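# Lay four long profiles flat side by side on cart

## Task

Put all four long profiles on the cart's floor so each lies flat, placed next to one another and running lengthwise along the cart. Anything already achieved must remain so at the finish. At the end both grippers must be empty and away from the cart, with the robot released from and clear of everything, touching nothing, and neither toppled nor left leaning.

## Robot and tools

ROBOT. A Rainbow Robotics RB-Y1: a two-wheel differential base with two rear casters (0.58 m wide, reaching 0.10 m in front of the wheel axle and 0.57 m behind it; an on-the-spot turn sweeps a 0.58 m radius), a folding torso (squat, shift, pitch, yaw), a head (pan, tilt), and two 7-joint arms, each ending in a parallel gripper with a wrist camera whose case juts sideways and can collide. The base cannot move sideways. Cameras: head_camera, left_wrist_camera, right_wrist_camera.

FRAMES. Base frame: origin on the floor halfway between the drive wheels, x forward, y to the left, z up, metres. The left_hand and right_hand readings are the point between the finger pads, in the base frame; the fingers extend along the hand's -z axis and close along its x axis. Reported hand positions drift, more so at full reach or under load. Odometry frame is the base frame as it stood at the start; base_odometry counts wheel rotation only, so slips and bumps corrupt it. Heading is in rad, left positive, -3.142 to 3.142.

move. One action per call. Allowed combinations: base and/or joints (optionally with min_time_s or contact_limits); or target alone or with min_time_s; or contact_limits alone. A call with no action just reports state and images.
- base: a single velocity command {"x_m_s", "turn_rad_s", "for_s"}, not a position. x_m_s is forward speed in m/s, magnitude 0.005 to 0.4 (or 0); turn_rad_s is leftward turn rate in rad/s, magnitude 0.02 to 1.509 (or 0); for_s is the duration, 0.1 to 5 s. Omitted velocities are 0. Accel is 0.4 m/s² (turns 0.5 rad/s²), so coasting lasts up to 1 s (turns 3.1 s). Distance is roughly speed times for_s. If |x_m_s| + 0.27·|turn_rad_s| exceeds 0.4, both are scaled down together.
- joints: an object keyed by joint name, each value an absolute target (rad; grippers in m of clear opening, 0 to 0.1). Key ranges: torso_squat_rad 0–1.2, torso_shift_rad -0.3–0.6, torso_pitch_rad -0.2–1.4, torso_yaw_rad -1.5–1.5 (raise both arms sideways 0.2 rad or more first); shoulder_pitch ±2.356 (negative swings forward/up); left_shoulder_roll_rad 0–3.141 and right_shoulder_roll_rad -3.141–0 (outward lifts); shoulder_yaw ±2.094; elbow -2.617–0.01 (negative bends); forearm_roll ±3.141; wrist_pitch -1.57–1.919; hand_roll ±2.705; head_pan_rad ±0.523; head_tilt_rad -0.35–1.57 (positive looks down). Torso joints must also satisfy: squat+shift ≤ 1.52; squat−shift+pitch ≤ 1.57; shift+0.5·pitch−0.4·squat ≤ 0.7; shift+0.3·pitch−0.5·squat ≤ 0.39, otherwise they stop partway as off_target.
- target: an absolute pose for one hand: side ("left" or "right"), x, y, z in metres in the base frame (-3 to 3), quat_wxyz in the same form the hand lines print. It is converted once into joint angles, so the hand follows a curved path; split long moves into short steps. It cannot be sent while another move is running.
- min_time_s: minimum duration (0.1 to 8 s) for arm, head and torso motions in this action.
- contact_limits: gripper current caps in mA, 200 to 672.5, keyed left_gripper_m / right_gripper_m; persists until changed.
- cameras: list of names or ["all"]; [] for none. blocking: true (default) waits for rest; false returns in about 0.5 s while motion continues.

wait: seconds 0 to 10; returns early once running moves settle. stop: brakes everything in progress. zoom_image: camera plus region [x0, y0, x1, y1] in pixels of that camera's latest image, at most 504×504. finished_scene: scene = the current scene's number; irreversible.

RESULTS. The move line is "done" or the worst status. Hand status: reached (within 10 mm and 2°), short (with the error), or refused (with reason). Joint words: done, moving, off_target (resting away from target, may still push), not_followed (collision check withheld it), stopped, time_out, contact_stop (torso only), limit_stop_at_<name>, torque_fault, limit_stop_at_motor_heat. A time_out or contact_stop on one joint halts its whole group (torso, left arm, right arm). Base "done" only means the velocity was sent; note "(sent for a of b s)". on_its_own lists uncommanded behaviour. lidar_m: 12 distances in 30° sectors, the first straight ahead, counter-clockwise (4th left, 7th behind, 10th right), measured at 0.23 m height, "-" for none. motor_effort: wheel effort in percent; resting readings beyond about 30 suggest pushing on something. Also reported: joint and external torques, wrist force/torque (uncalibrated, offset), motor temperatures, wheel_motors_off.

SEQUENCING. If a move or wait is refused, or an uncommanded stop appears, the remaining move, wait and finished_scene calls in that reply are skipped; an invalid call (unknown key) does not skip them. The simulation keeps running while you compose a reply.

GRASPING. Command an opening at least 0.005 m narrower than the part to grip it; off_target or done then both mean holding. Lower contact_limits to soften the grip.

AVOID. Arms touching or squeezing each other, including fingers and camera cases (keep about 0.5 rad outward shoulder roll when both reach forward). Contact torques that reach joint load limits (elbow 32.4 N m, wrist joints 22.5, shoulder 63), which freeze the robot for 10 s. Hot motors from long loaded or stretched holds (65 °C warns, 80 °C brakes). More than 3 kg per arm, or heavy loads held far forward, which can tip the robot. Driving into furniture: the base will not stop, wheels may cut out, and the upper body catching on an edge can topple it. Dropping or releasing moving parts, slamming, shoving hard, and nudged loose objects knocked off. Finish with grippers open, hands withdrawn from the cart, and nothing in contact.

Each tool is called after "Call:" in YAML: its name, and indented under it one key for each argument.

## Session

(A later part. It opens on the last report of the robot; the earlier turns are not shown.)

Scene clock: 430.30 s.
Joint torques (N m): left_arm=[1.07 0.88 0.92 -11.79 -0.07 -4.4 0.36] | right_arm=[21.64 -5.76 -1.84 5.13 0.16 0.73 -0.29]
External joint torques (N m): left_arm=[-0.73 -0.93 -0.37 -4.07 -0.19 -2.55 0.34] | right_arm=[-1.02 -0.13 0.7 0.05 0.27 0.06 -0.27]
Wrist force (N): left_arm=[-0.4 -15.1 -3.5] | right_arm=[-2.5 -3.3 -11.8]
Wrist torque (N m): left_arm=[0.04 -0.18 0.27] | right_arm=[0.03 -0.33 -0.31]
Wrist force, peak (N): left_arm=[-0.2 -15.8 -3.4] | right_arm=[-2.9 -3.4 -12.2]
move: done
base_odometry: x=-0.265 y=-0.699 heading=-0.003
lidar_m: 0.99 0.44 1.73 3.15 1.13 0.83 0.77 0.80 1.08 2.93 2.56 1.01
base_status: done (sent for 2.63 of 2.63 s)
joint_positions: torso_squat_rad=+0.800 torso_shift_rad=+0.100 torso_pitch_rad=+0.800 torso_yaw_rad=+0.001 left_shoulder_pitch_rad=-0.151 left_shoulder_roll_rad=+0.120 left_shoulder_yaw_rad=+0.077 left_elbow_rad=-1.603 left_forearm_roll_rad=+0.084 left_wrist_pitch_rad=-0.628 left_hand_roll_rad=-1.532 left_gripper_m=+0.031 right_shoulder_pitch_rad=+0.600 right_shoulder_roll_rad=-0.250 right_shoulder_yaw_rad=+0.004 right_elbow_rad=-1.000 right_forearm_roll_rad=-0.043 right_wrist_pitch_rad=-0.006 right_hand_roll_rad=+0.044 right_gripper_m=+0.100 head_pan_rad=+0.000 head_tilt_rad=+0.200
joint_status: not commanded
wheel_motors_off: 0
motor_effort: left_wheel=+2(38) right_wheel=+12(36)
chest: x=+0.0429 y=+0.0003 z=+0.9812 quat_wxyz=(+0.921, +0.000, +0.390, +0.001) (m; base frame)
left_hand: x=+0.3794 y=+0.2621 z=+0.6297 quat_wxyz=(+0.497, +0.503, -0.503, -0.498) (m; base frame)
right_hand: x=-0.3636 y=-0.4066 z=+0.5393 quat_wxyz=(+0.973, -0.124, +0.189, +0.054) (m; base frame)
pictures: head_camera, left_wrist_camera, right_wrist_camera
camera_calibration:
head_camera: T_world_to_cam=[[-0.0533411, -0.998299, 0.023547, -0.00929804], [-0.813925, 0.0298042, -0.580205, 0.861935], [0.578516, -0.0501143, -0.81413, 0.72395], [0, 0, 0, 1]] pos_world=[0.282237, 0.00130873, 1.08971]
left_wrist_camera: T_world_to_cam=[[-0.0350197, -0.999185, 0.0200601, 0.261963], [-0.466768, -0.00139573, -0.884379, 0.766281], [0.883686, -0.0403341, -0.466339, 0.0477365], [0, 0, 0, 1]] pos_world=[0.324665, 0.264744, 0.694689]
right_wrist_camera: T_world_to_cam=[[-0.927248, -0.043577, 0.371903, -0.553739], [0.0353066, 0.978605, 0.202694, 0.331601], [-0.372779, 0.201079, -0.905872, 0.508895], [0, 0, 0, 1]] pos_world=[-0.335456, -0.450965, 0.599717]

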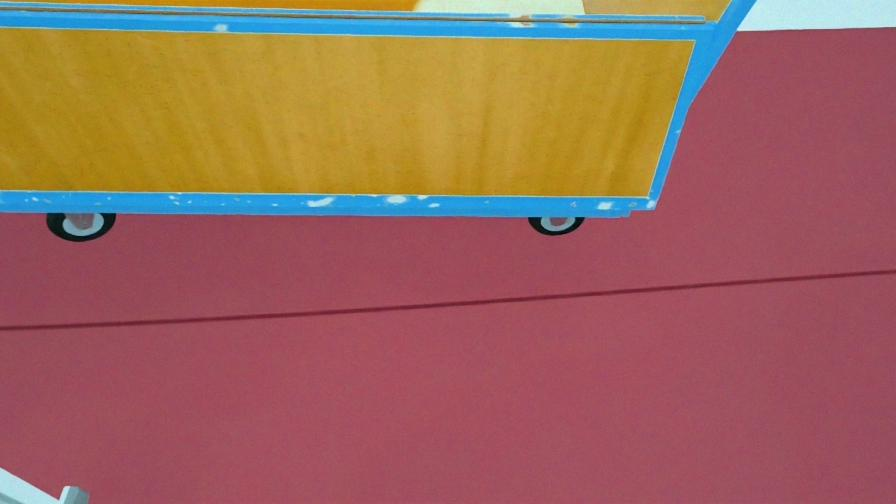

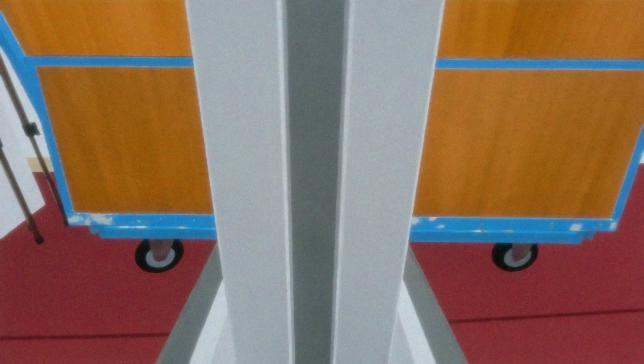

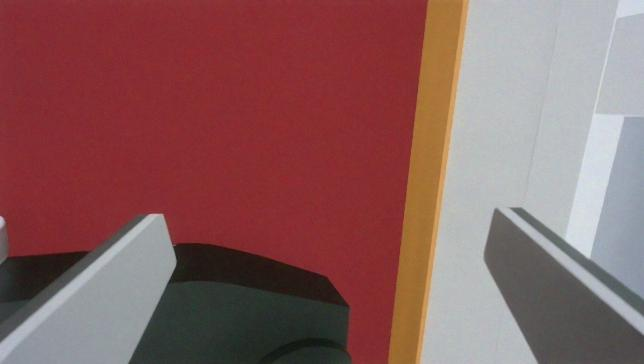

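Call:
move:
  base: {"turn_rad_s": -0.3, "for_s": 0.2333}
  joints: {"left_hand_roll_rad": 0.03}
  min_time_s: 3

Call:
move:
  joints: {"torso_squat_rad": 0.7, "torso_pitch_rad": 1.0, "torso_shift_rad": 0.2, "head_tilt_rad": 0.0, "left_shoulder_pitch_rad": -0.15, "left_elbow_rad": -2.2}
  min_time_s: 3
  cameras: ["all"]

Scene clock: 453.50 s.
Joint torques (N m): left_arm=[0.13 1.24 0.96 -11.33 -0.22 -4.43 0.08] | right_arm=[21.4 -6 -2.25 5.25 0.13 0.62 -0.13]
External joint torques (N m): left_arm=[-1.69 -0.62 -0.37 -3.61 -0.27 -2.58 0.13] | right_arm=[-1.27 -0.36 0.29 0.17 0.24 -0.05 -0.11]
Wrist force (N): left_arm=[-16.4 -0.3 -3.0] | right_arm=[-2.4 -3.5 -11.8]
Wrist torque (N m): left_arm=[-0.25 -0.52 0.28] | right_arm=[0.05 -0.34 -0.31]
Wrist force, peak (N): left_arm=[-16.5 -0.3 -2.9] | right_arm=[-2.6 -3.5 -12.2]
move: done
base_odometry: x=-0.265 y=-0.699 heading=-0.030
lidar_m: 0.98 1.04 1.73 3.51 1.16 0.83 0.77 0.80 1.06 2.65 2.60 1.03
base_status: done (sent for 0.23 of 0.23 s)
joint_positions: torso_squat_rad=+0.800 torso_shift_rad=+0.100 torso_pitch_rad=+0.800 torso_yaw_rad=+0.001 left_shoulder_pitch_rad=-0.150 left_shoulder_roll_rad=+0.120 left_shoulder_yaw_rad=+0.077 left_elbow_rad=-1.603 left_forearm_roll_rad=+0.084 left_wrist_pitch_rad=-0.628 left_hand_roll_rad=+0.030 left_gripper_m=+0.031 right_shoulder_pitch_rad=+0.600 right_shoulder_roll_rad=-0.250 right_shoulder_yaw_rad=+0.004 right_elbow_rad=-1.000 right_forearm_roll_rad=-0.043 right_wrist_pitch_rad=-0.006 right_hand_roll_rad=+0.044 right_gripper_m=+0.100 head_pan_rad=+0.000 head_tilt_rad=+0.200
joint_status: all done
wheel_motors_off: 0
motor_effort: left_wheel=+1(17) right_wheel=+0(9)
chest: x=+0.0429 y=+0.0003 z=+0.9812 quat_wxyz=(+0.921, +0.000, +0.390, +0.001) (m; base frame)
left_hand: x=+0.3794 y=+0.2621 z=+0.6296 quat_wxyz=(+0.703, +0.003, -0.711, -0.003) (m; base frame)
right_hand: x=-0.3636 y=-0.4066 z=+0.5393 quat_wxyz=(+0.973, -0.124, +0.189, +0.054) (m; base frame)
camera_calibration:
head_camera: T_world_to_cam=[[-0.0533411, -0.998299, 0.023547, -0.00929804], [-0.813925, 0.0298042, -0.580205, 0.861935], [0.578516, -0.0501143, -0.81413, 0.72395], [0, 0, 0, 1]] pos_world=[0.282237, 0.00130873, 1.08971]
left_wrist_camera: T_world_to_cam=[[-0.0446022, 0.0115769, 0.998938, -0.615686], [-0.476293, -0.879217, -0.0110769, 0.450161], [0.878155, -0.476281, 0.044729, -0.15768], [0, 0, 0, 1]] pos_world=[0.325415, 0.327817, 0.627071]
right_wrist_camera: T_world_to_cam=[[-0.927248, -0.043577, 0.371903, -0.553739], [0.0353066, 0.978605, 0.202694, 0.331601], [-0.372779, 0.201079, -0.905872, 0.508895], [0, 0, 0, 1]] pos_world=[-0.335456, -0.450965, 0.599717]

Scene clock: 456.80 s.
Joint torques (N m): left_arm=[1.84 0.68 0.43 -13.66 -0.19 -3.95 0.39] | right_arm=[23.29 -4.72 -1.92 7 0.09 1.12 -0.05]
External joint torques (N m): left_arm=[-0.94 -0.36 -0.63 -4.38 -0.23 -2.28 0.43] | right_arm=[-1.67 -0.03 0.3 0.23 0.24 0.11 -0.02]
Wrist force (N): left_arm=[-15.3 0.2 2.9] | right_arm=[-1.3 -3.7 -11.3]
Wrist torque (N m): left_arm=[-0.26 -0.50 0.30] | right_arm=[0.04 -0.27 -0.27]
Wrist force, peak (N): left_arm=[-16.9 0.1 -2.0] | right_arm=[-2.3 -3.4 -12.1]
move: done
base_odometry: x=-0.265 y=-0.699 heading=-0.030
lidar_m: 0.98 1.03 1.73 3.51 1.17 0.83 0.77 0.79 1.06 2.65 2.59 1.03
base_status: not commanded
joint_positions: torso_squat_rad=+0.700 torso_shift_rad=+0.200 torso_pitch_rad=+1.000 torso_yaw_rad=+0.001 left_shoulder_pitch_rad=-0.150 left_shoulder_roll_rad=+0.120 left_shoulder_yaw_rad=+0.077 left_elbow_rad=-2.199 left_forearm_roll_rad=+0.084 left_wrist_pitch_rad=-0.628 left_hand_roll_rad=+0.030 left_gripper_m=+0.031 right_shoulder_pitch_rad=+0.600 right_shoulder_roll_rad=-0.250 right_shoulder_yaw_rad=+0.004 right_elbow_rad=-1.000 right_forearm_roll_rad=-0.043 right_wrist_pitch_rad=-0.006 right_hand_roll_rad=+0.044 right_gripper_m=+0.100 head_pan_rad=+0.000 head_tilt_rad=+0.000
joint_status: all done
wheel_motors_off: 0
motor_effort: left_wheel=+1(2) right_wheel=+3(4)
chest: x=+0.1389 y=+0.0003 z=+0.9723 quat_wxyz=(+0.877, +0.000, +0.480, +0.001) (m; base frame)
left_hand: x=+0.4741 y=+0.2325 z=+0.8148 quat_wxyz=(+0.552, -0.030, -0.833, -0.012) (m; base frame)
right_hand: x=-0.3472 y=-0.4065 z=+0.6199 quat_wxyz=(+0.949, -0.118, +0.286, +0.067) (m; base frame)
pictures: head_camera, left_wrist_camera, right_wrist_camera
camera_calibration:
head_camera: T_world_to_cam=[[-0.0534469, -0.998298, 0.0233468, -0.00177353], [-0.813835, 0.0299993, -0.580322, 0.932685], [0.578633, -0.0500168, -0.814053, 0.620978], [0, 0, 0, 1]] pos_world=[0.399638, 0.00130894, 1.04681]
left_wrist_camera: T_world_to_cam=[[-0.419647, 0.0592715, 0.90575, -0.553483], [-0.492735, -0.852915, -0.172477, 0.604362], [0.762305, -0.518675, 0.387128, -0.477409], [0, 0, 0, 1]] pos_world=[0.429454, 0.300655, 0.790375]
right_wrist_camera: T_world_to_cam=[[-0.834949, -0.0435494, 0.548601, -0.646011], [0.074864, 0.978609, 0.191625, 0.335299], [-0.545211, 0.201067, -0.813828, 0.471009], [0, 0, 0, 1]] pos_world=[-0.307688, -0.450965, 0.673472]

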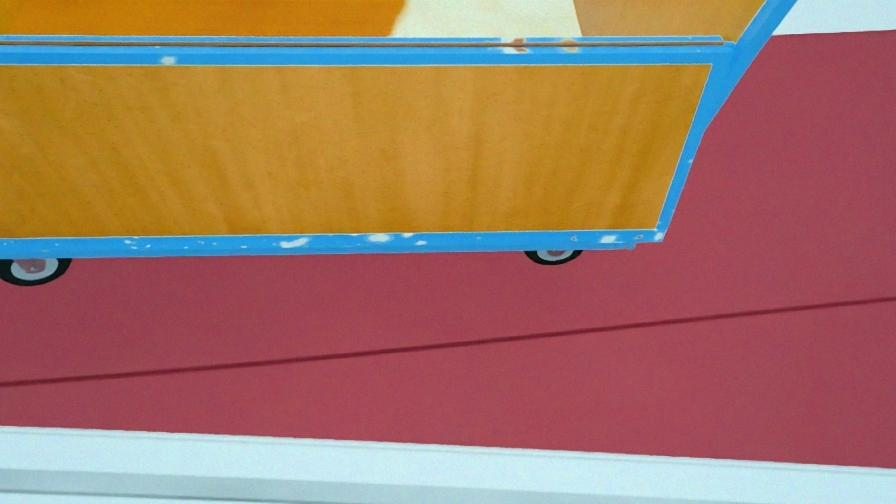

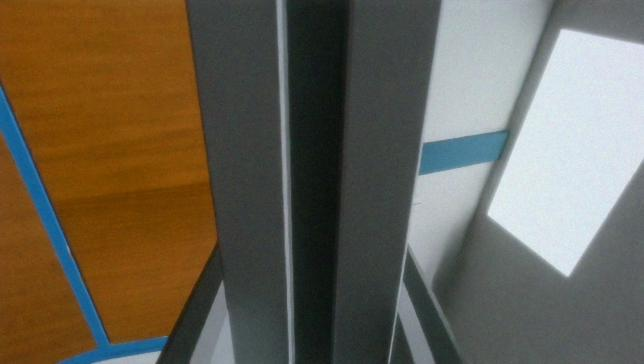

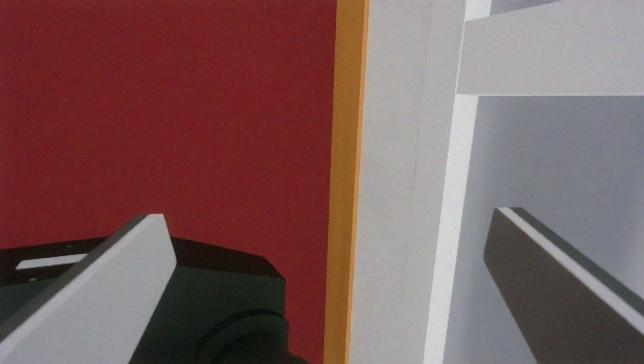

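Call:
move:
  target: {"side": "left", "x": 0.48, "y": 0.20, "z": 0.79, "quat_wxyz": [0.7071, 0, -0.7071, 0]}
  min_time_s: 2
  cameras: ["head_camera", "left_wrist_camera"]

Scene clock: 464.20 s.
Joint torques (N m): left_arm=[2.04 -2.06 -1.84 -14.85 -0.11 -3.76 -0.16] | right_arm=[23.58 -4.82 -1.48 6.83 0 1.2 -0.24]
External joint torques (N m): left_arm=[-0.91 -1.78 -1.48 -4.96 -0.01 -2.11 -0.11] | right_arm=[-1.38 -0.13 0.73 0.06 0.15 0.19 -0.21]
Motor temperatures (°C): left_arm=[35 33 34 41 43 40 44] | right_arm=[41 40 33 40 41 40 37]
Wrist force (N): left_arm=[-16.1 0.1 -3.4] | right_arm=[-1.5 -3.6 -11.4]
Wrist torque (N m): left_arm=[-0.25 -0.50 0.26] | right_arm=[0.03 -0.31 -0.27]
Wrist force, peak (N): left_arm=[-16.9 -0.3 -3.2] | right_arm=[-1.5 -3.8 -11.7]
move: done
base_odometry: x=-0.265 y=-0.699 heading=-0.030
lidar_m: 0.99 1.03 1.73 3.51 1.16 0.83 0.76 0.79 1.06 2.65 2.59 1.03
base_status: not commanded
joint_positions: torso_squat_rad=+0.700 torso_shift_rad=+0.200 torso_pitch_rad=+1.000 torso_yaw_rad=+0.001 left_shoulder_pitch_rad=-0.033 left_shoulder_roll_rad=+0.000 left_shoulder_yaw_rad=-0.069 left_elbow_rad=-2.479 left_forearm_roll_rad=+0.414 left_wrist_pitch_rad=-0.072 left_hand_roll_rad=-0.478 left_gripper_m=+0.031 right_shoulder_pitch_rad=+0.600 right_shoulder_roll_rad=-0.250 right_shoulder_yaw_rad=+0.004 right_elbow_rad=-1.000 right_forearm_roll_rad=-0.043 right_wrist_pitch_rad=-0.006 right_hand_roll_rad=+0.044 right_gripper_m=+0.100 head_pan_rad=+0.000 head_tilt_rad=+0.000
joint_status: all done
wheel_motors_off: 0
motor_effort: left_wheel=+1(2) right_wheel=+1(3)
chest: x=+0.1389 y=+0.0003 z=+0.9723 quat_wxyz=(+0.877, +0.000, +0.480, +0.001) (m; base frame)
left_hand: x=+0.4798 y=+0.2002 z=+0.7891 quat_wxyz=(+0.705, -0.005, -0.709, -0.005) (m; base frame)
left_hand_status: reached (checked arc, planned for 2.0 s): 1 mm and 0.9 deg off.
right_hand: x=-0.3472 y=-0.4065 z=+0.6199 quat_wxyz=(+0.949, -0.118, +0.286, +0.067) (m; base frame)
pictures: head_camera, left_wrist_camera
camera_calibration:
head_camera: T_world_to_cam=[[-0.0534469, -0.998298, 0.0233468, -0.00177353], [-0.813835, 0.0299993, -0.580322, 0.932685], [0.578633, -0.0500168, -0.814053, 0.620978], [0, 0, 0, 1]] pos_world=[0.399638, 0.00130894, 1.04681]
left_wrist_camera: T_world_to_cam=[[-0.0389264, 0.0211599, 0.999018, -0.774511], [-0.488815, -0.872388, -0.00056868, 0.441494], [0.871519, -0.488357, 0.0443022, -0.276506], [0, 0, 0, 1]] pos_world=[0.42664, 0.266509, 0.786252]

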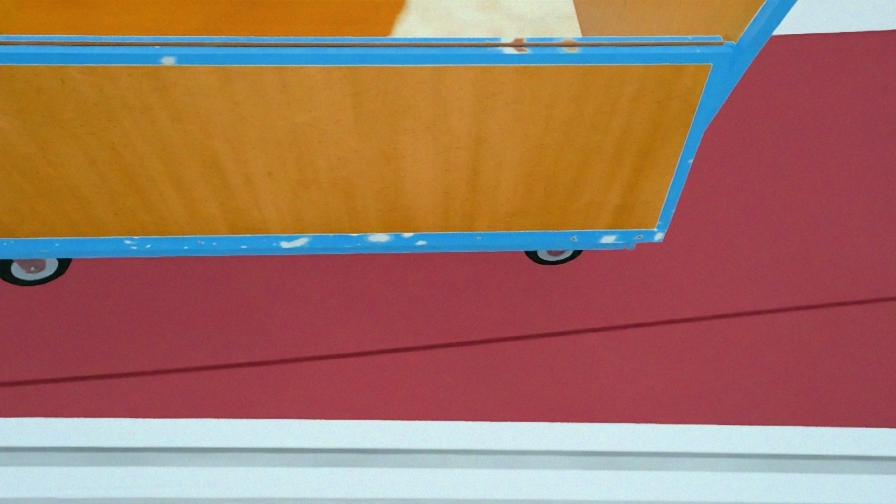

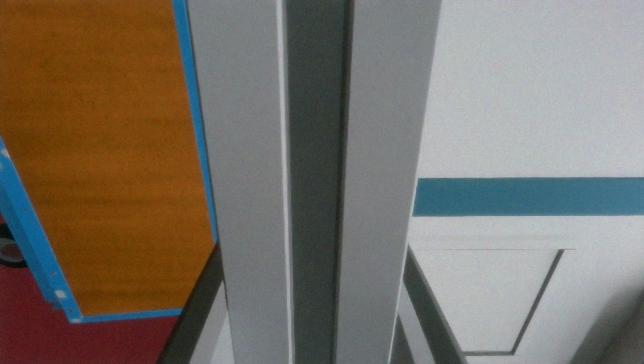

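Call:
move:
  joints: {"torso_squat_rad": 0.35, "torso_pitch_rad": 0.45, "torso_shift_rad": 0.0, "head_tilt_rad": 0.35}
  min_time_s: 3

Call:
move:
  target: {"side": "left", "x": 0.48, "y": 0.20, "z": 0.80, "quat_wxyz": [0.707, 0.0148, -0.707, 0.0148]}
  min_time_s: 3
  cameras: ["head_camera", "left_wrist_camera"]

Scene clock: 489.33 s.
Joint torques (N m): left_arm=[-5.97 -1.53 -1.77 -13.04 -0.13 -3.22 -0.27] | right_arm=[15.12 -7.15 -2.25 1.3 0.09 -0.26 -0.06]
External joint torques (N m): left_arm=[-2.47 -1.17 -1.59 -3.78 -0.05 -1.88 -0.23] | right_arm=[-1.41 -0.41 0.61 -0.37 0.12 -0.27 -0.05]
Wrist force (N): left_arm=[-14.3 0.2 4.4] | right_arm=[-4.6 -3.4 -12.5]
Wrist torque (N m): left_arm=[-0.29 -0.46 0.31] | right_arm=[0.01 -0.46 -0.32]
Wrist force, peak (N): left_arm=[-17.1 0.2 -3.8] | right_arm=[-4.8 -3.5 -12.4]
move: done
base_odometry: x=-0.265 y=-0.699 heading=-0.030
lidar_m: 0.98 1.04 1.72 3.50 1.17 0.82 0.77 0.79 1.06 2.66 2.59 1.03
base_status: not commanded
joint_positions: torso_squat_rad=+0.350 torso_shift_rad=+0.000 torso_pitch_rad=+0.450 torso_yaw_rad=+0.001 left_shoulder_pitch_rad=-0.032 left_shoulder_roll_rad=+0.000 left_shoulder_yaw_rad=-0.069 left_elbow_rad=-2.480 left_forearm_roll_rad=+0.414 left_wrist_pitch_rad=-0.072 left_hand_roll_rad=-0.478 left_gripper_m=+0.031 right_shoulder_pitch_rad=+0.600 right_shoulder_roll_rad=-0.250 right_shoulder_yaw_rad=+0.004 right_elbow_rad=-1.000 right_forearm_roll_rad=-0.043 right_wrist_pitch_rad=-0.006 right_hand_roll_rad=+0.044 right_gripper_m=+0.100 head_pan_rad=+0.000 head_tilt_rad=+0.350
joint_status: all done
wheel_motors_off: 0
motor_effort: left_wheel=+1(2) right_wheel=+1(3)
chest: x=-0.0933 y=+0.0003 z=+1.2166 quat_wxyz=(+0.975, +0.000, +0.223, +0.001) (m; base frame)
left_hand: x=+0.2930 y=+0.2003 z=+1.2387 quat_wxyz=(+0.486, -0.003, -0.874, -0.006) (m; base frame)
right_hand: x=-0.3235 y=-0.4066 z=+0.6621 quat_wxyz=(+0.991, -0.131, +0.017, +0.032) (m; base frame)
camera_calibration:
head_camera: T_world_to_cam=[[-0.0569648, -0.998295, 0.0127594, -0.010868], [-0.682293, 0.0295967, -0.730479, 1.07939], [0.728856, -0.0503173, -0.682816, 0.878513], [0, 0, 0, 1]] pos_world=[0.0955294, 0.00140868, 1.38847]
left_wrist_camera: T_world_to_cam=[[-0.555357, 0.021059, 0.831345, -0.871835], [-0.416298, -0.872446, -0.255996, 0.645738], [0.719913, -0.488256, 0.493286, -0.645405], [0, 0, 0, 1]] pos_world=[0.249275, 0.266609, 1.20847]
right_wrist_camera: T_world_to_cam=[[-0.998555, -0.0436285, 0.0313799, -0.35984], [-0.0363932, 0.978605, 0.202503, 0.282243], [-0.0395434, 0.201069, -0.978779, 0.791077], [0, 0, 0, 1]] pos_world=[-0.317767, -0.450965, 0.728425]

Scene clock: 492.70 s.
Joint torques (N m): left_arm=[-19.9 5.8 0.79 -9.52 -0.4 -4.05 0.19] | right_arm=[15.39 -7.34 -2.17 1.34 0.13 -0.17 -0.26]
External joint torques (N m): left_arm=[-4.79 1.99 0.8 -2.97 -0.25 -2.24 0.24] | right_arm=[-1.15 -0.6 0.69 -0.33 0.16 -0.18 -0.25]
Wrist force (N): left_arm=[-15.4 0.3 -6.7] | right_arm=[-4.6 -3.3 -12.0]
Wrist torque (N m): left_arm=[-0.02 -0.44 0.24] | right_arm=[-0.01 -0.45 -0.34]
Wrist force, peak (N): left_arm=[-17.0 0.4 -6.7] | right_arm=[-4.7 -3.5 -12.5]
move: short
base_odometry: x=-0.265 y=-0.699 heading=-0.030
lidar_m: 0.99 1.03 1.74 3.51 1.16 0.83 0.76 0.79 1.07 2.65 2.59 1.03
base_status: not commanded
joint_positions: torso_squat_rad=+0.350 torso_shift_rad=+0.000 torso_pitch_rad=+0.450 torso_yaw_rad=+0.001 left_shoulder_pitch_rad=-0.987 left_shoulder_roll_rad=+0.122 left_shoulder_yaw_rad=+0.136 left_elbow_rad=-0.266 left_forearm_roll_rad=+0.280 left_wrist_pitch_rad=-0.572 left_hand_roll_rad=-0.146 left_gripper_m=+0.031 right_shoulder_pitch_rad=+0.600 right_shoulder_roll_rad=-0.250 right_shoulder_yaw_rad=+0.004 right_elbow_rad=-1.000 right_forearm_roll_rad=-0.043 right_wrist_pitch_rad=-0.006 right_hand_roll_rad=+0.044 right_gripper_m=+0.100 head_pan_rad=+0.000 head_tilt_rad=+0.350
joint_status: all done
wheel_motors_off: 0
motor_effort: left_wheel=+2(3) right_wheel=+1(4)
chest: x=-0.0933 y=+0.0003 z=+1.2166 quat_wxyz=(+0.975, +0.000, +0.223, +0.001) (m; base frame)
left_hand: x=+0.4785 y=+0.2001 z=+0.7997 quat_wxyz=(+0.787, +0.006, -0.616, +0.009) (m; base frame)
left_hand_status: short (checked arc, as near as the solve gets, planned for 3.0 s): 2 mm and 14.0 deg off. The place is met; only the turn is off.
right_hand: x=-0.3235 y=-0.4066 z=+0.6621 quat_wxyz=(+0.991, -0.131, +0.017, +0.032) (m; base frame)
pictures: head_camera, left_wrist_camera
camera_calibration:
head_camera: T_world_to_cam=[[-0.0569639, -0.998295, 0.0127581, -0.0108663], [-0.682346, 0.0296006, -0.73043, 1.07932], [0.728806, -0.0503135, -0.682869, 0.878592], [0, 0, 0, 1]] pos_world=[0.0955293, 0.00140868, 1.38847]
left_wrist_camera: T_world_to_cam=[[0.206192, 0.0275355, 0.978124, -0.887006], [-0.442914, -0.888713, 0.118386, 0.327044], [0.872532, -0.457635, -0.171049, -0.110368], [0, 0, 0, 1]] pos_world=[0.424045, 0.264564, 0.810006]

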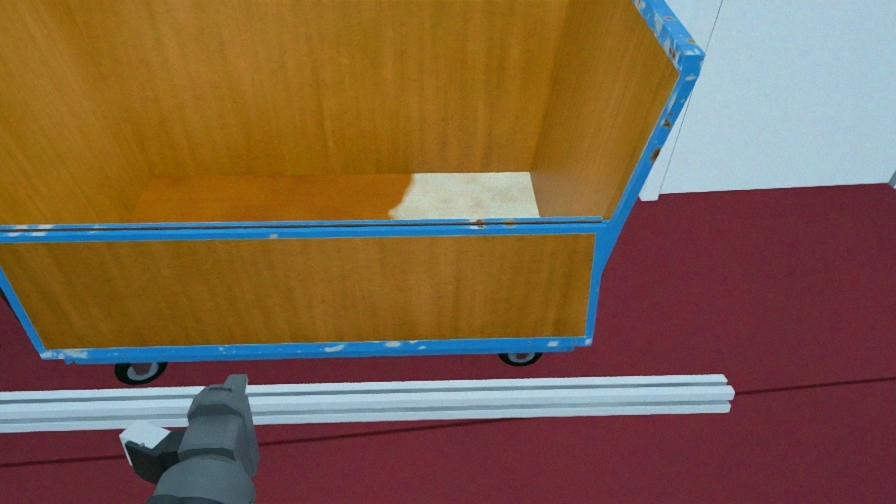

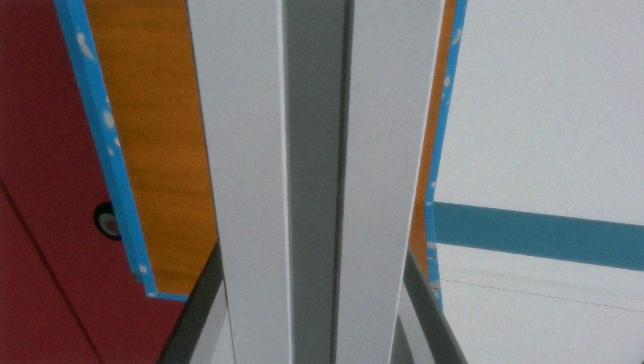

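Call:
move:
  joints: {"head_pan_rad": 0.35}
  cameras: ["head_camera"]

Call:
zoom_image:
  camera: "head_camera"
  region: [40, 50, 340, 250]

Scene clock: 507.80 s.
Joint torques (N m): left_arm=[-20.05 5.36 0.47 -9.92 -0.53 -4.05 0.32] | right_arm=[15.09 -7.09 -1.99 1.21 0.11 -0.01 -0.21]
External joint torques (N m): left_arm=[-4.94 1.55 0.48 -3.37 -0.38 -2.24 0.37] | right_arm=[-1.45 -0.35 0.87 -0.46 0.14 -0.02 -0.21]
Wrist force (N): left_arm=[-15.4 0.1 -6.3] | right_arm=[-4.6 -3.3 -12.5]
Wrist torque (N m): left_arm=[-0.19 -0.42 0.28] | right_arm=[-0.01 -0.45 -0.33]
Wrist force, peak (N): left_arm=[-15.8 0.1 -6.6] | right_arm=[-4.6 -3.3 -12.6]
move: done
base_odometry: x=-0.265 y=-0.699 heading=-0.030
lidar_m: 0.99 1.03 1.73 3.51 1.16 0.83 0.76 0.79 1.05 2.65 2.59 1.03
base_status: not commanded
joint_positions: torso_squat_rad=+0.350 torso_shift_rad=+0.000 torso_pitch_rad=+0.450 torso_yaw_rad=+0.001 left_shoulder_pitch_rad=-0.987 left_shoulder_roll_rad=+0.122 left_shoulder_yaw_rad=+0.136 left_elbow_rad=-0.266 left_forearm_roll_rad=+0.280 left_wrist_pitch_rad=-0.572 left_hand_roll_rad=-0.146 left_gripper_m=+0.031 right_shoulder_pitch_rad=+0.600 right_shoulder_roll_rad=-0.250 right_shoulder_yaw_rad=+0.004 right_elbow_rad=-1.000 right_forearm_roll_rad=-0.043 right_wrist_pitch_rad=-0.006 right_hand_roll_rad=+0.044 right_gripper_m=+0.100 head_pan_rad=+0.350 head_tilt_rad=+0.350
joint_status: all done
wheel_motors_off: 0
motor_effort: left_wheel=+2(3) right_wheel=+1(3)
chest: x=-0.0933 y=+0.0003 z=+1.2166 quat_wxyz=(+0.975, +0.000, +0.223, +0.001) (m; base frame)
left_hand: x=+0.4785 y=+0.2001 z=+0.7997 quat_wxyz=(+0.787, +0.006, -0.616, +0.009) (m; base frame)
right_hand: x=-0.3235 y=-0.4066 z=+0.6621 quat_wxyz=(+0.991, -0.131, +0.017, +0.032) (m; base frame)
pictures: head_camera
camera_calibration:
head_camera: T_world_to_cam=[[0.25423, -0.957276, -0.137803, 0.193666], [-0.675504, -0.0737866, -0.733655, 1.08374], [0.692142, 0.279604, -0.665403, 0.854672], [0, 0, 0, 1]] pos_world=[0.0912796, 0.0263877, 1.39048]

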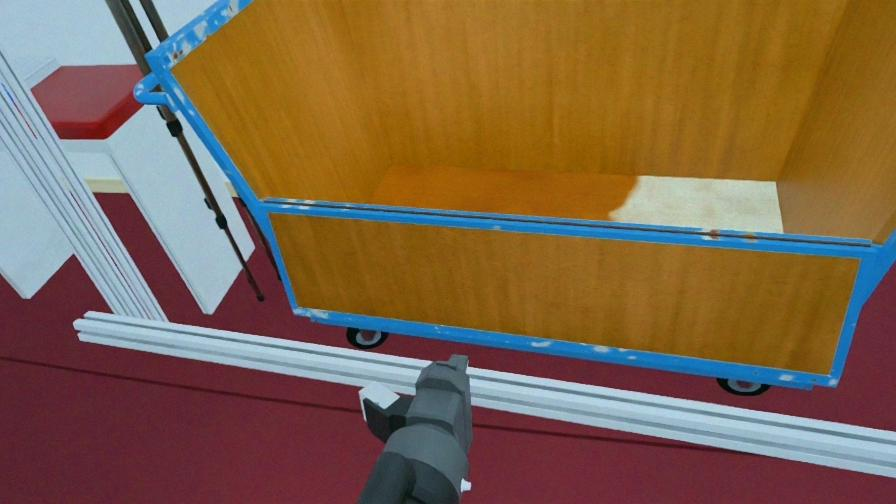

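Scaled by 1.680 from the camera's 896x504 image, which has a finer 1280x720 frame.

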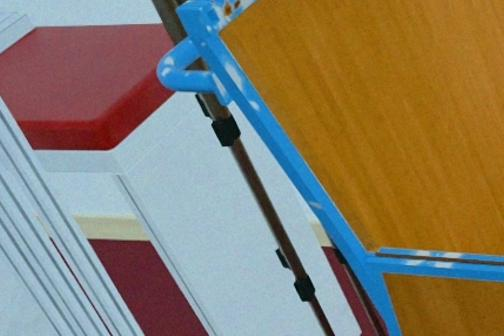

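Call:
move:
  joints: {"head_pan_rad": 0.0, "left_shoulder_pitch_rad": -0.033, "left_shoulder_roll_rad": 0.03, "left_shoulder_yaw_rad": -0.069, "left_elbow_rad": -2.479, "left_forearm_roll_rad": 0.414, "left_wrist_pitch_rad": -0.072, "left_hand_roll_rad": -0.478}
  min_time_s: 3

Call:
move:
  joints: {"torso_squat_rad": 0.7, "torso_pitch_rad": 1.0, "torso_shift_rad": 0.2, "head_tilt_rad": 0.0}
  min_time_s: 3

Call:
move:
  target: {"side": "left", "x": 0.47, "y": 0.215, "z": 0.79, "quat_wxyz": [0.707, 0.0148, -0.707, 0.0148]}
  min_time_s: 1.5
  cameras: ["head_camera", "left_wrist_camera"]

Scene clock: 529.23 s.
Joint torques (N m): left_arm=[-6.36 -1.14 -1.36 -12.93 -0.2 -3.2 0.06] | right_arm=[15.71 -7.05 -1.99 1.07 0.22 -0.05 -0.09]
External joint torques (N m): left_arm=[-2.9 -1.05 -1.4 -3.65 -0.13 -1.83 0.11] | right_arm=[-0.82 -0.31 0.87 -0.6 0.24 -0.05 -0.09]
Wrist force (N): left_arm=[-14.2 -0.2 4.6] | right_arm=[-4.5 -3.3 -12.2]
Wrist torque (N m): left_arm=[-0.49 -0.46 0.30] | right_arm=[-0.01 -0.43 -0.33]
Wrist force, peak (N): left_arm=[-17.5 1.0 -6.1] | right_arm=[-4.7 -3.4 -12.6]
move: done
base_odometry: x=-0.265 y=-0.699 heading=-0.030
lidar_m: 0.99 1.03 1.73 3.51 1.18 0.83 0.76 0.79 1.05 2.65 2.58 1.02
base_status: not commanded
joint_positions: torso_squat_rad=+0.350 torso_shift_rad=+0.000 torso_pitch_rad=+0.450 torso_yaw_rad=+0.001 left_shoulder_pitch_rad=-0.032 left_shoulder_roll_rad=+0.030 left_shoulder_yaw_rad=-0.069 left_elbow_rad=-2.478 left_forearm_roll_rad=+0.414 left_wrist_pitch_rad=-0.072 left_hand_roll_rad=-0.478 left_gripper_m=+0.031 right_shoulder_pitch_rad=+0.600 right_shoulder_roll_rad=-0.250 right_shoulder_yaw_rad=+0.004 right_elbow_rad=-1.000 right_forearm_roll_rad=-0.043 right_wrist_pitch_rad=-0.006 right_hand_roll_rad=+0.044 right_gripper_m=+0.100 head_pan_rad=+0.000 head_tilt_rad=+0.350
joint_status: all done
wheel_motors_off: 0
motor_effort: left_wheel=+2(3) right_wheel=+1(4)
chest: x=-0.0933 y=+0.0003 z=+1.2166 quat_wxyz=(+0.975, +0.000, +0.223, +0.001) (m; base frame)
left_hand: x=+0.2932 y=+0.1972 z=+1.2372 quat_wxyz=(+0.487, -0.003, -0.873, -0.021) (m; base frame)
right_hand: x=-0.3235 y=-0.4066 z=+0.6621 quat_wxyz=(+0.991, -0.131, +0.017, +0.032) (m; base frame)
camera_calibration:
head_camera: T_world_to_cam=[[-0.0568903, -0.9983, 0.0126908, -0.0107801], [-0.682348, 0.0295996, -0.730428, 1.07932], [0.72881, -0.0502138, -0.682872, 0.878597], [0, 0, 0, 1]] pos_world=[0.0955291, 0.0014085, 1.38847]
left_wrist_camera: T_world_to_cam=[[-0.553128, 0.00578173, 0.833076, -0.870278], [-0.428229, -0.85973, -0.27836, 0.671461], [0.714611, -0.510716, 0.478016, -0.621372], [0, 0, 0, 1]] pos_world=[0.250204, 0.264962, 1.20894]
right_wrist_camera: T_world_to_cam=[[-0.998555, -0.0436262, 0.0313803, -0.359843], [-0.0363908, 0.978605, 0.202503, 0.282224], [-0.0395434, 0.201069, -0.978779, 0.791174], [0, 0, 0, 1]] pos_world=[-0.317767, -0.450965, 0.728525]

Scene clock: 532.57 s.
Joint torques (N m): left_arm=[-0.35 -0.82 -0.99 -14.15 0.09 -3.99 -0.24] | right_arm=[23.09 -4.64 -1.75 6.94 0.13 0.95 -0.27]
External joint torques (N m): left_arm=[-3.39 -0.71 -0.76 -4.25 0.18 -2.33 -0.18] | right_arm=[-1.88 0.05 0.47 0.18 0.28 -0.06 -0.23]
Wrist force (N): left_arm=[-16.4 -0.4 -3.4] | right_arm=[-1.5 -3.5 -11.4]
Wrist torque (N m): left_arm=[-0.25 -0.50 0.25] | right_arm=[0.01 -0.30 -0.28]
Wrist force, peak (N): left_arm=[-17.4 -0.4 -3.0] | right_arm=[-4.5 -3.4 -12.6]
move: done
base_odometry: x=-0.265 y=-0.699 heading=-0.030
lidar_m: 0.98 1.03 1.73 3.50 1.17 0.83 0.77 0.79 1.06 2.66 2.59 1.02
base_status: not commanded
joint_positions: torso_squat_rad=+0.700 torso_shift_rad=+0.200 torso_pitch_rad=+1.000 torso_yaw_rad=+0.001 left_shoulder_pitch_rad=-0.032 left_shoulder_roll_rad=+0.030 left_shoulder_yaw_rad=-0.069 left_elbow_rad=-2.478 left_forearm_roll_rad=+0.414 left_wrist_pitch_rad=-0.071 left_hand_roll_rad=-0.478 left_gripper_m=+0.031 right_shoulder_pitch_rad=+0.600 right_shoulder_roll_rad=-0.250 right_shoulder_yaw_rad=+0.004 right_elbow_rad=-1.000 right_forearm_roll_rad=-0.043 right_wrist_pitch_rad=-0.006 right_hand_roll_rad=+0.044 right_gripper_m=+0.100 head_pan_rad=+0.000 head_tilt_rad=+0.000
joint_status: all done
wheel_motors_off: 0
motor_effort: left_wheel=+0(3) right_wheel=+3(4)
chest: x=+0.1389 y=+0.0003 z=+0.9723 quat_wxyz=(+0.877, +0.000, +0.480, +0.001) (m; base frame)
left_hand: x=+0.4792 y=+0.1971 z=+0.7877 quat_wxyz=(+0.706, -0.008, -0.708, -0.020) (m; base frame)
right_hand: x=-0.3472 y=-0.4066 z=+0.6200 quat_wxyz=(+0.949, -0.118, +0.286, +0.067) (m; base frame)
camera_calibration:
head_camera: T_world_to_cam=[[-0.0534423, -0.998298, 0.0233536, -0.00177478], [-0.813916, 0.0299986, -0.580208, 0.932622], [0.57852, -0.0500155, -0.814133, 0.620969], [0, 0, 0, 1]] pos_world=[0.399738, 0.00130894, 1.04671]
left_wrist_camera: T_world_to_cam=[[-0.0358948, 0.00574516, 0.999339, -0.771747], [-0.510661, -0.859678, -0.0133999, 0.45664], [0.859032, -0.510805, 0.0337918, -0.25868], [0, 0, 0, 1]] pos_world=[0.427701, 0.264862, 0.786097]
right_wrist_camera: T_world_to_cam=[[-0.834828, -0.0435952, 0.548782, -0.646171], [0.0748653, 0.978608, 0.191628, 0.335278], [-0.545397, 0.201061, -0.813706, 0.470948], [0, 0, 0, 1]] pos_world=[-0.307689, -0.450965, 0.673572]

Scene clock: 534.40 s.
Joint torques (N m): left_arm=[2.19 -1.11 0.64 -14.61 0.02 -3.74 -0.3] | right_arm=[23.14 -4.4 -1.87 6.76 0.03 1.16 -0.44]
External joint torques (N m): left_arm=[-1.35 -1.04 0.8 -4.79 0.18 -2.15 -0.24] | right_arm=[-1.82 0.28 0.34 -0.01 0.18 0.14 -0.41]
Wrist force (N): left_arm=[-16.4 0.1 -3.3] | right_arm=[-1.4 -3.5 -11.6]
Wrist torque (N m): left_arm=[-0.21 -0.53 0.22] | right_arm=[0.02 -0.29 -0.28]
Wrist force, peak (N): left_arm=[-16.8 -0.2 -3.2] | right_arm=[-1.4 -3.7 -11.7]
move: done
base_odometry: x=-0.265 y=-0.699 heading=-0.030
lidar_m: 0.99 1.03 1.72 3.51 1.16 0.84 0.77 0.79 1.06 2.64 2.60 1.02
base_status: not commanded
joint_positions: torso_squat_rad=+0.700 torso_shift_rad=+0.200 torso_pitch_rad=+1.000 torso_yaw_rad=+0.001 left_shoulder_pitch_rad=+0.017 left_shoulder_roll_rad=+0.000 left_shoulder_yaw_rad=-0.063 left_elbow_rad=-2.488 left_forearm_roll_rad=+0.497 left_wrist_pitch_rad=-0.120 left_hand_roll_rad=-0.543 left_gripper_m=+0.031 right_shoulder_pitch_rad=+0.600 right_shoulder_roll_rad=-0.250 right_shoulder_yaw_rad=+0.004 right_elbow_rad=-1.000 right_forearm_roll_rad=-0.043 right_wrist_pitch_rad=-0.006 right_hand_roll_rad=+0.044 right_gripper_m=+0.100 head_pan_rad=+0.000 head_tilt_rad=+0.000
joint_status: all done
wheel_motors_off: 0
motor_effort: left_wheel=+1(1) right_wheel=+2(4)
chest: x=+0.1389 y=+0.0003 z=+0.9723 quat_wxyz=(+0.877, +0.000, +0.480, +0.001) (m; base frame)
left_hand: x=+0.4698 y=+0.2150 z=+0.7891 quat_wxyz=(+0.705, +0.010, -0.709, +0.010) (m; base frame)
left_hand_status: reached (checked arc, planned for 1.5 s): 1 mm and 0.8 deg off.
right_hand: x=-0.3472 y=-0.4066 z=+0.6200 quat_wxyz=(+0.949, -0.118, +0.286, +0.067) (m; base frame)
pictures: head_camera, left_wrist_camera
camera_calibration:
head_camera: T_world_to_cam=[[-0.0534423, -0.998298, 0.0233536, -0.00177478], [-0.813916, 0.0299986, -0.580208, 0.932622], [0.57852, -0.0500155, -0.814133, 0.620969], [0, 0, 0, 1]] pos_world=[0.399738, 0.00130894, 1.04671]
left_wrist_camera: T_world_to_cam=[[-0.0395401, 0.0200028, 0.999018, -0.774696], [-0.450834, -0.892608, 0.0000286717, 0.435558], [0.891732, -0.45039, 0.0443117, -0.278217], [0, 0, 0, 1]] pos_world=[0.413828, 0.278972, 0.78625]

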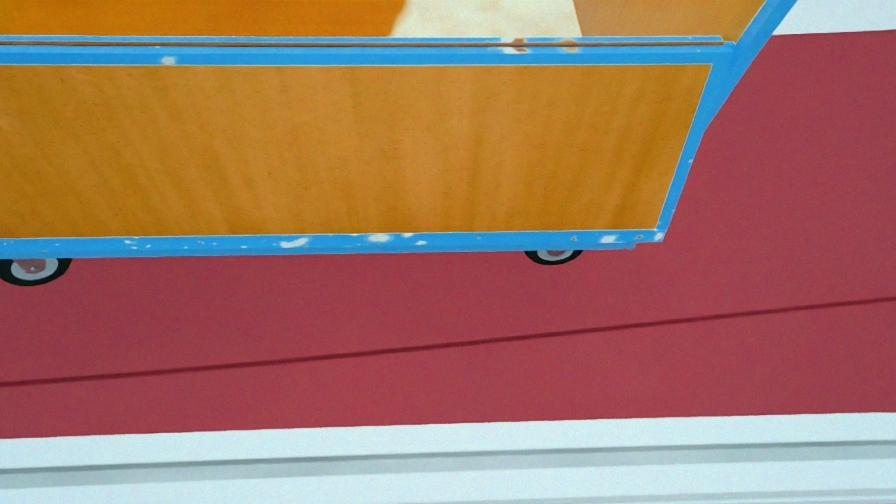

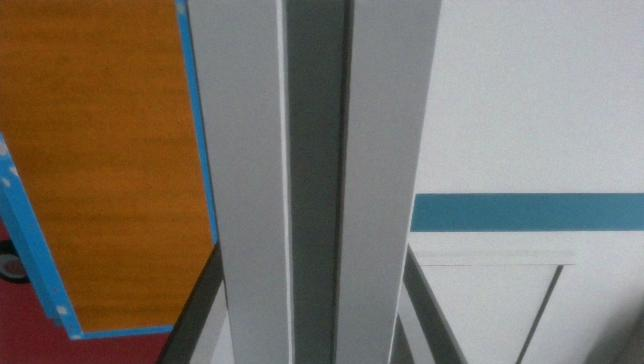

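Call:
move:
  base: {"x_m_s": 0.2, "for_s": 2.0}
  cameras: ["head_camera"]

Scene clock: 542.27 s.
Joint torques (N m): left_arm=[1.91 -1.33 0.62 -13.94 -0.23 -3.56 -0.28] | right_arm=[23.23 -4.41 -1.31 6.99 0.08 1.16 -0.23]
External joint torques (N m): left_arm=[-1.63 -1.27 0.78 -4.12 -0.08 -1.97 -0.23] | right_arm=[-1.73 0.28 0.9 0.23 0.23 0.15 -0.2]
Wrist force (N): left_arm=[-16.6 -0.1 -3.3] | right_arm=[-1.3 -3.8 -11.3]
Wrist torque (N m): left_arm=[-0.27 -0.53 0.26] | right_arm=[0.07 -0.27 -0.29]
Wrist force, peak (N): left_arm=[-17.4 -0.4 -3.3] | right_arm=[-1.4 -3.6 -11.8]
move: done
base_odometry: x=+0.135 y=-0.711 heading=-0.030
lidar_m: 0.59 0.62 0.86 4.80 1.74 1.25 1.17 1.20 1.60 4.04 2.04 0.61
base_status: done (sent for 2 of 2 s)
joint_positions: torso_squat_rad=+0.700 torso_shift_rad=+0.200 torso_pitch_rad=+1.000 torso_yaw_rad=+0.001 left_shoulder_pitch_rad=+0.017 left_shoulder_roll_rad=+0.000 left_shoulder_yaw_rad=-0.063 left_elbow_rad=-2.488 left_forearm_roll_rad=+0.497 left_wrist_pitch_rad=-0.120 left_hand_roll_rad=-0.543 left_gripper_m=+0.031 right_shoulder_pitch_rad=+0.600 right_shoulder_roll_rad=-0.250 right_shoulder_yaw_rad=+0.004 right_elbow_rad=-1.000 right_forearm_roll_rad=-0.043 right_wrist_pitch_rad=-0.006 right_hand_roll_rad=+0.044 right_gripper_m=+0.100 head_pan_rad=+0.000 head_tilt_rad=+0.000
joint_status: not commanded
wheel_motors_off: 0
motor_effort: left_wheel=+5(40) right_wheel=-8(36)
chest: x=+0.1389 y=+0.0003 z=+0.9723 quat_wxyz=(+0.877, +0.000, +0.480, +0.001) (m; base frame)
left_hand: x=+0.4697 y=+0.2150 z=+0.7891 quat_wxyz=(+0.705, +0.010, -0.709, +0.010) (m; base frame)
right_hand: x=-0.3472 y=-0.4066 z=+0.6199 quat_wxyz=(+0.949, -0.118, +0.286, +0.067) (m; base frame)
pictures: head_camera
camera_calibration:
head_camera: T_world_to_cam=[[-0.0534423, -0.998298, 0.0233536, -0.00177478], [-0.813916, 0.0299986, -0.580208, 0.932622], [0.57852, -0.0500155, -0.814133, 0.620969], [0, 0, 0, 1]] pos_world=[0.399738, 0.00130894, 1.04671]

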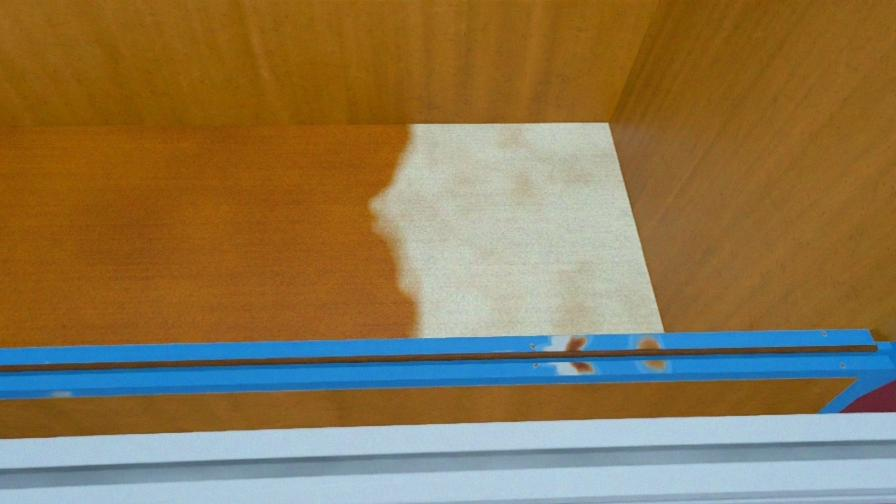

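Call:
move:
  base: {"x_m_s": 0.2, "for_s": 1.5}
  cameras: ["head_camera"]

Scene clock: 559.07 s.
Joint torques (N m): left_arm=[1.1 -1.79 0.11 -13.87 0.04 -3.37 0.03] | right_arm=[23.91 -5 -2.01 7.03 0.03 1.31 -0.16]
External joint torques (N m): left_arm=[-2.44 -1.73 0.26 -4.05 0.2 -1.79 0.09] | right_arm=[-1.05 -0.31 0.21 0.27 0.19 0.29 -0.13]
Wrist force (N): left_arm=[-16.3 -0.3 -3.4] | right_arm=[-1.5 -3.6 -11.2]
Wrist torque (N m): left_arm=[-0.23 -0.49 0.24] | right_arm=[0.03 -0.31 -0.28]
Wrist force, peak (N): left_arm=[-17.2 -0.1 -3.8] | right_arm=[-1.5 -3.7 -11.9]
move: done
base_odometry: x=+0.435 y=-0.720 heading=-0.029
lidar_m: 0.29 0.30 0.43 1.51 2.19 1.57 1.47 1.52 2.02 4.97 0.40 0.31
base_status: done (sent for 1.5 of 1.5 s)
joint_positions: torso_squat_rad=+0.700 torso_shift_rad=+0.200 torso_pitch_rad=+1.000 torso_yaw_rad=+0.001 left_shoulder_pitch_rad=+0.017 left_shoulder_roll_rad=+0.000 left_shoulder_yaw_rad=-0.063 left_elbow_rad=-2.488 left_forearm_roll_rad=+0.497 left_wrist_pitch_rad=-0.120 left_hand_roll_rad=-0.543 left_gripper_m=+0.031 right_shoulder_pitch_rad=+0.600 right_shoulder_roll_rad=-0.250 right_shoulder_yaw_rad=+0.004 right_elbow_rad=-1.000 right_forearm_roll_rad=-0.043 right_wrist_pitch_rad=-0.006 right_hand_roll_rad=+0.044 right_gripper_m=+0.100 head_pan_rad=+0.000 head_tilt_rad=+0.000
joint_status: not commanded
wheel_motors_off: 0
motor_effort: left_wheel=+6(35) right_wheel=-8(20)
chest: x=+0.1389 y=+0.0003 z=+0.9723 quat_wxyz=(+0.877, +0.000, +0.480, +0.001) (m; base frame)
left_hand: x=+0.4697 y=+0.2150 z=+0.7891 quat_wxyz=(+0.705, +0.010, -0.709, +0.010) (m; base frame)
right_hand: x=-0.3472 y=-0.4066 z=+0.6199 quat_wxyz=(+0.949, -0.118, +0.286, +0.067) (m; base frame)
pictures: head_camera
camera_calibration:
head_camera: T_world_to_cam=[[-0.05344, -0.998298, 0.0233552, -0.00177737], [-0.813916, 0.0299959, -0.580208, 0.932622], [0.57852, -0.0500155, -0.814133, 0.620969], [0, 0, 0, 1]] pos_world=[0.399738, 0.00130893, 1.04671]

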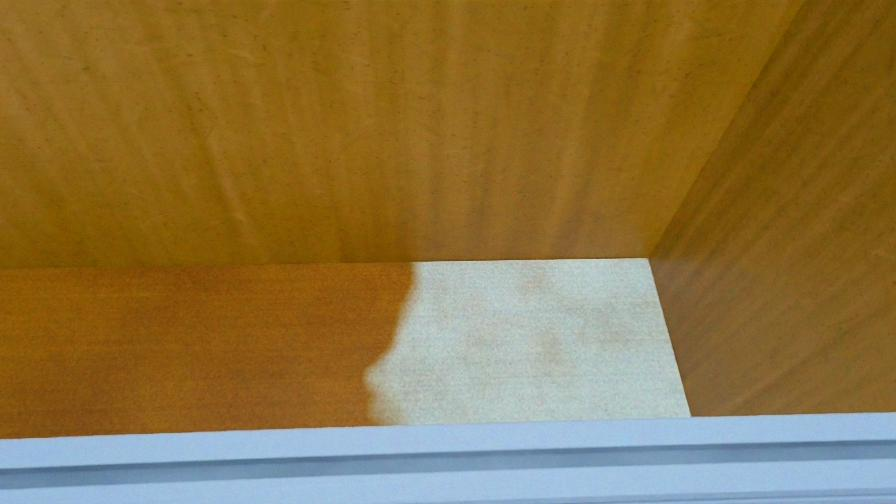

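Call:
move:
  base: {"x_m_s": 0.1, "for_s": 0.7}

Call:
move:
  target: {"side": "left", "x": 0.50, "y": 0.222, "z": 0.68, "quat_wxyz": [0.9236, 0.0234, -0.3827, 0.004]}
  min_time_s: 2.5
  cameras: ["head_camera", "left_wrist_camera"]

Scene clock: 576.53 s.
Joint torques (N m): left_arm=[1.62 -1.37 0.33 -14.35 -0.21 -3.7 0.06] | right_arm=[23.85 -5.02 -1.8 7.06 0.1 1.09 -0.03]
External joint torques (N m): left_arm=[-1.92 -1.31 0.48 -4.53 -0.05 -2.12 0.12] | right_arm=[-1.11 -0.33 0.41 0.3 0.26 0.07 0]
Wrist force (N): left_arm=[-15.8 -0.3 -3.2] | right_arm=[-1.6 -3.7 -11.3]
Wrist torque (N m): left_arm=[-0.23 -0.52 0.27] | right_arm=[0.02 -0.31 -0.28]
Wrist force, peak (N): left_arm=[-16.7 -0.2 -4.0] | right_arm=[-1.7 -3.7 -11.8]
move: done
base_odometry: x=+0.505 y=-0.722 heading=-0.029
lidar_m: 0.22 0.23 0.32 1.48 2.29 1.63 1.53 1.59 2.11 4.66 0.31 0.22
base_status: done (sent for 0.7 of 0.7 s)
joint_positions: torso_squat_rad=+0.700 torso_shift_rad=+0.200 torso_pitch_rad=+1.000 torso_yaw_rad=+0.001 left_shoulder_pitch_rad=+0.017 left_shoulder_roll_rad=+0.000 left_shoulder_yaw_rad=-0.063 left_elbow_rad=-2.488 left_forearm_roll_rad=+0.497 left_wrist_pitch_rad=-0.120 left_hand_roll_rad=-0.543 left_gripper_m=+0.031 right_shoulder_pitch_rad=+0.600 right_shoulder_roll_rad=-0.250 right_shoulder_yaw_rad=+0.004 right_elbow_rad=-1.000 right_forearm_roll_rad=-0.043 right_wrist_pitch_rad=-0.006 right_hand_roll_rad=+0.044 right_gripper_m=+0.100 head_pan_rad=+0.000 head_tilt_rad=+0.000
joint_status: not commanded
wheel_motors_off: 0
motor_effort: left_wheel=+5(34) right_wheel=-9(21)
chest: x=+0.1389 y=+0.0003 z=+0.9723 quat_wxyz=(+0.877, +0.000, +0.480, +0.001) (m; base frame)
left_hand: x=+0.4697 y=+0.2150 z=+0.7891 quat_wxyz=(+0.705, +0.010, -0.709, +0.010) (m; base frame)
right_hand: x=-0.3472 y=-0.4066 z=+0.6199 quat_wxyz=(+0.949, -0.118, +0.286, +0.067) (m; base frame)
camera_calibration:
head_camera: T_world_to_cam=[[-0.0534423, -0.998298, 0.0233536, -0.00177478], [-0.813916, 0.0299986, -0.580208, 0.932622], [0.57852, -0.0500155, -0.814133, 0.620969], [0, 0, 0, 1]] pos_world=[0.399738, 0.00130894, 1.04671]
left_wrist_camera: T_world_to_cam=[[-0.0394517, 0.0199531, 0.999022, -0.774724], [-0.450715, -0.892668, 0.0000301167, 0.435613], [0.891796, -0.450273, 0.0442104, -0.278152], [0, 0, 0, 1]] pos_world=[0.413828, 0.279072, 0.786251]
right_wrist_camera: T_world_to_cam=[[-0.834874, -0.043578, 0.548714, -0.646077], [0.0748698, 0.978607, 0.191635, 0.335293], [-0.545326, 0.201073, -0.81375, 0.470924], [0, 0, 0, 1]] pos_world=[-0.307689, -0.450965, 0.673472]

Scene clock: 579.37 s.
Joint torques (N m): left_arm=[-5.22 -0.94 -0.91 -12.99 -0.31 -2.97 0.12] | right_arm=[23.87 -4.63 -1.24 7.32 -0.05 1.24 -0.24]
External joint torques (N m): left_arm=[-3.39 -0.9 -0.62 -3.72 -0.27 -1.59 0.16] | right_arm=[-1.1 0.06 0.97 0.56 0.1 0.23 -0.21]
Wrist force (N): left_arm=[-12.0 -0.7 -14.2] | right_arm=[-1.4 -3.5 -11.4]
Wrist torque (N m): left_arm=[-0.06 -0.47 0.27] | right_arm=[0.02 -0.30 -0.26]
Wrist force, peak (N): left_arm=[-13.5 -0.6 -13.1] | right_arm=[-1.5 -3.8 -11.8]
move: done
base_odometry: x=+0.505 y=-0.722 heading=-0.029
lidar_m: 0.21 0.24 0.32 1.48 2.30 1.63 1.54 1.59 2.11 4.65 0.32 0.23
base_status: not commanded
joint_positions: torso_squat_rad=+0.700 torso_shift_rad=+0.200 torso_pitch_rad=+1.000 torso_yaw_rad=+0.001 left_shoulder_pitch_rad=-0.495 left_shoulder_roll_rad=+0.000 left_shoulder_yaw_rad=+0.134 left_elbow_rad=-2.542 left_forearm_roll_rad=-0.089 left_wrist_pitch_rad=+1.220 left_hand_roll_rad=-0.011 left_gripper_m=+0.031 right_shoulder_pitch_rad=+0.600 right_shoulder_roll_rad=-0.250 right_shoulder_yaw_rad=+0.004 right_elbow_rad=-1.000 right_forearm_roll_rad=-0.043 right_wrist_pitch_rad=-0.006 right_hand_roll_rad=+0.044 right_gripper_m=+0.100 head_pan_rad=+0.000 head_tilt_rad=+0.000
joint_status: all done
wheel_motors_off: 0
motor_effort: left_wheel=+6(7) right_wheel=-11(11)
chest: x=+0.1389 y=+0.0003 z=+0.9723 quat_wxyz=(+0.877, +0.000, +0.480, +0.001) (m; base frame)
left_hand: x=+0.4996 y=+0.2221 z=+0.6794 quat_wxyz=(+0.924, +0.023, -0.382, +0.004) (m; base frame)
left_hand_status: reached (checked arc, planned for 2.5 s): 1 mm and 0.1 deg off.
right_hand: x=-0.3472 y=-0.4066 z=+0.6199 quat_wxyz=(+0.949, -0.118, +0.286, +0.067) (m; base frame)
pictures: head_camera, left_wrist_camera
camera_calibration:
head_camera: T_world_to_cam=[[-0.0534423, -0.998298, 0.0233536, -0.00177478], [-0.813916, 0.0299986, -0.580208, 0.932622], [0.57852, -0.0500155, -0.814133, 0.620969], [0, 0, 0, 1]] pos_world=[0.399738, 0.00130894, 1.04671]
left_wrist_camera: T_world_to_cam=[[0.682879, 0.00828918, 0.730484, -0.839911], [-0.312514, -0.900505, 0.302366, 0.182681], [0.660311, -0.434766, -0.612346, 0.261547], [0, 0, 0, 1]] pos_world=[0.457946, 0.28518, 0.718463]

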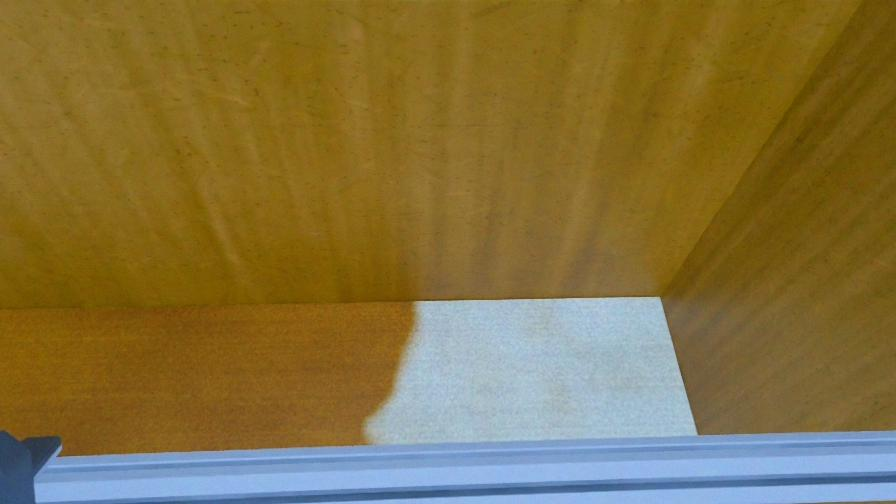

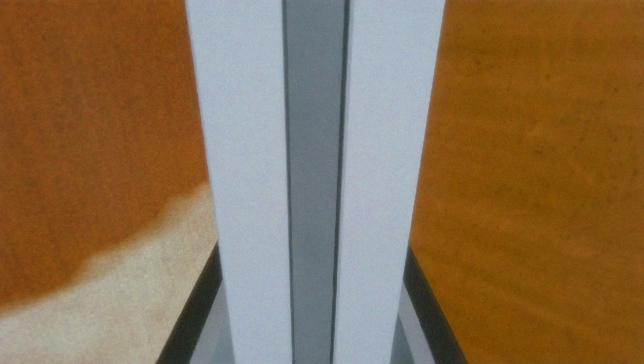

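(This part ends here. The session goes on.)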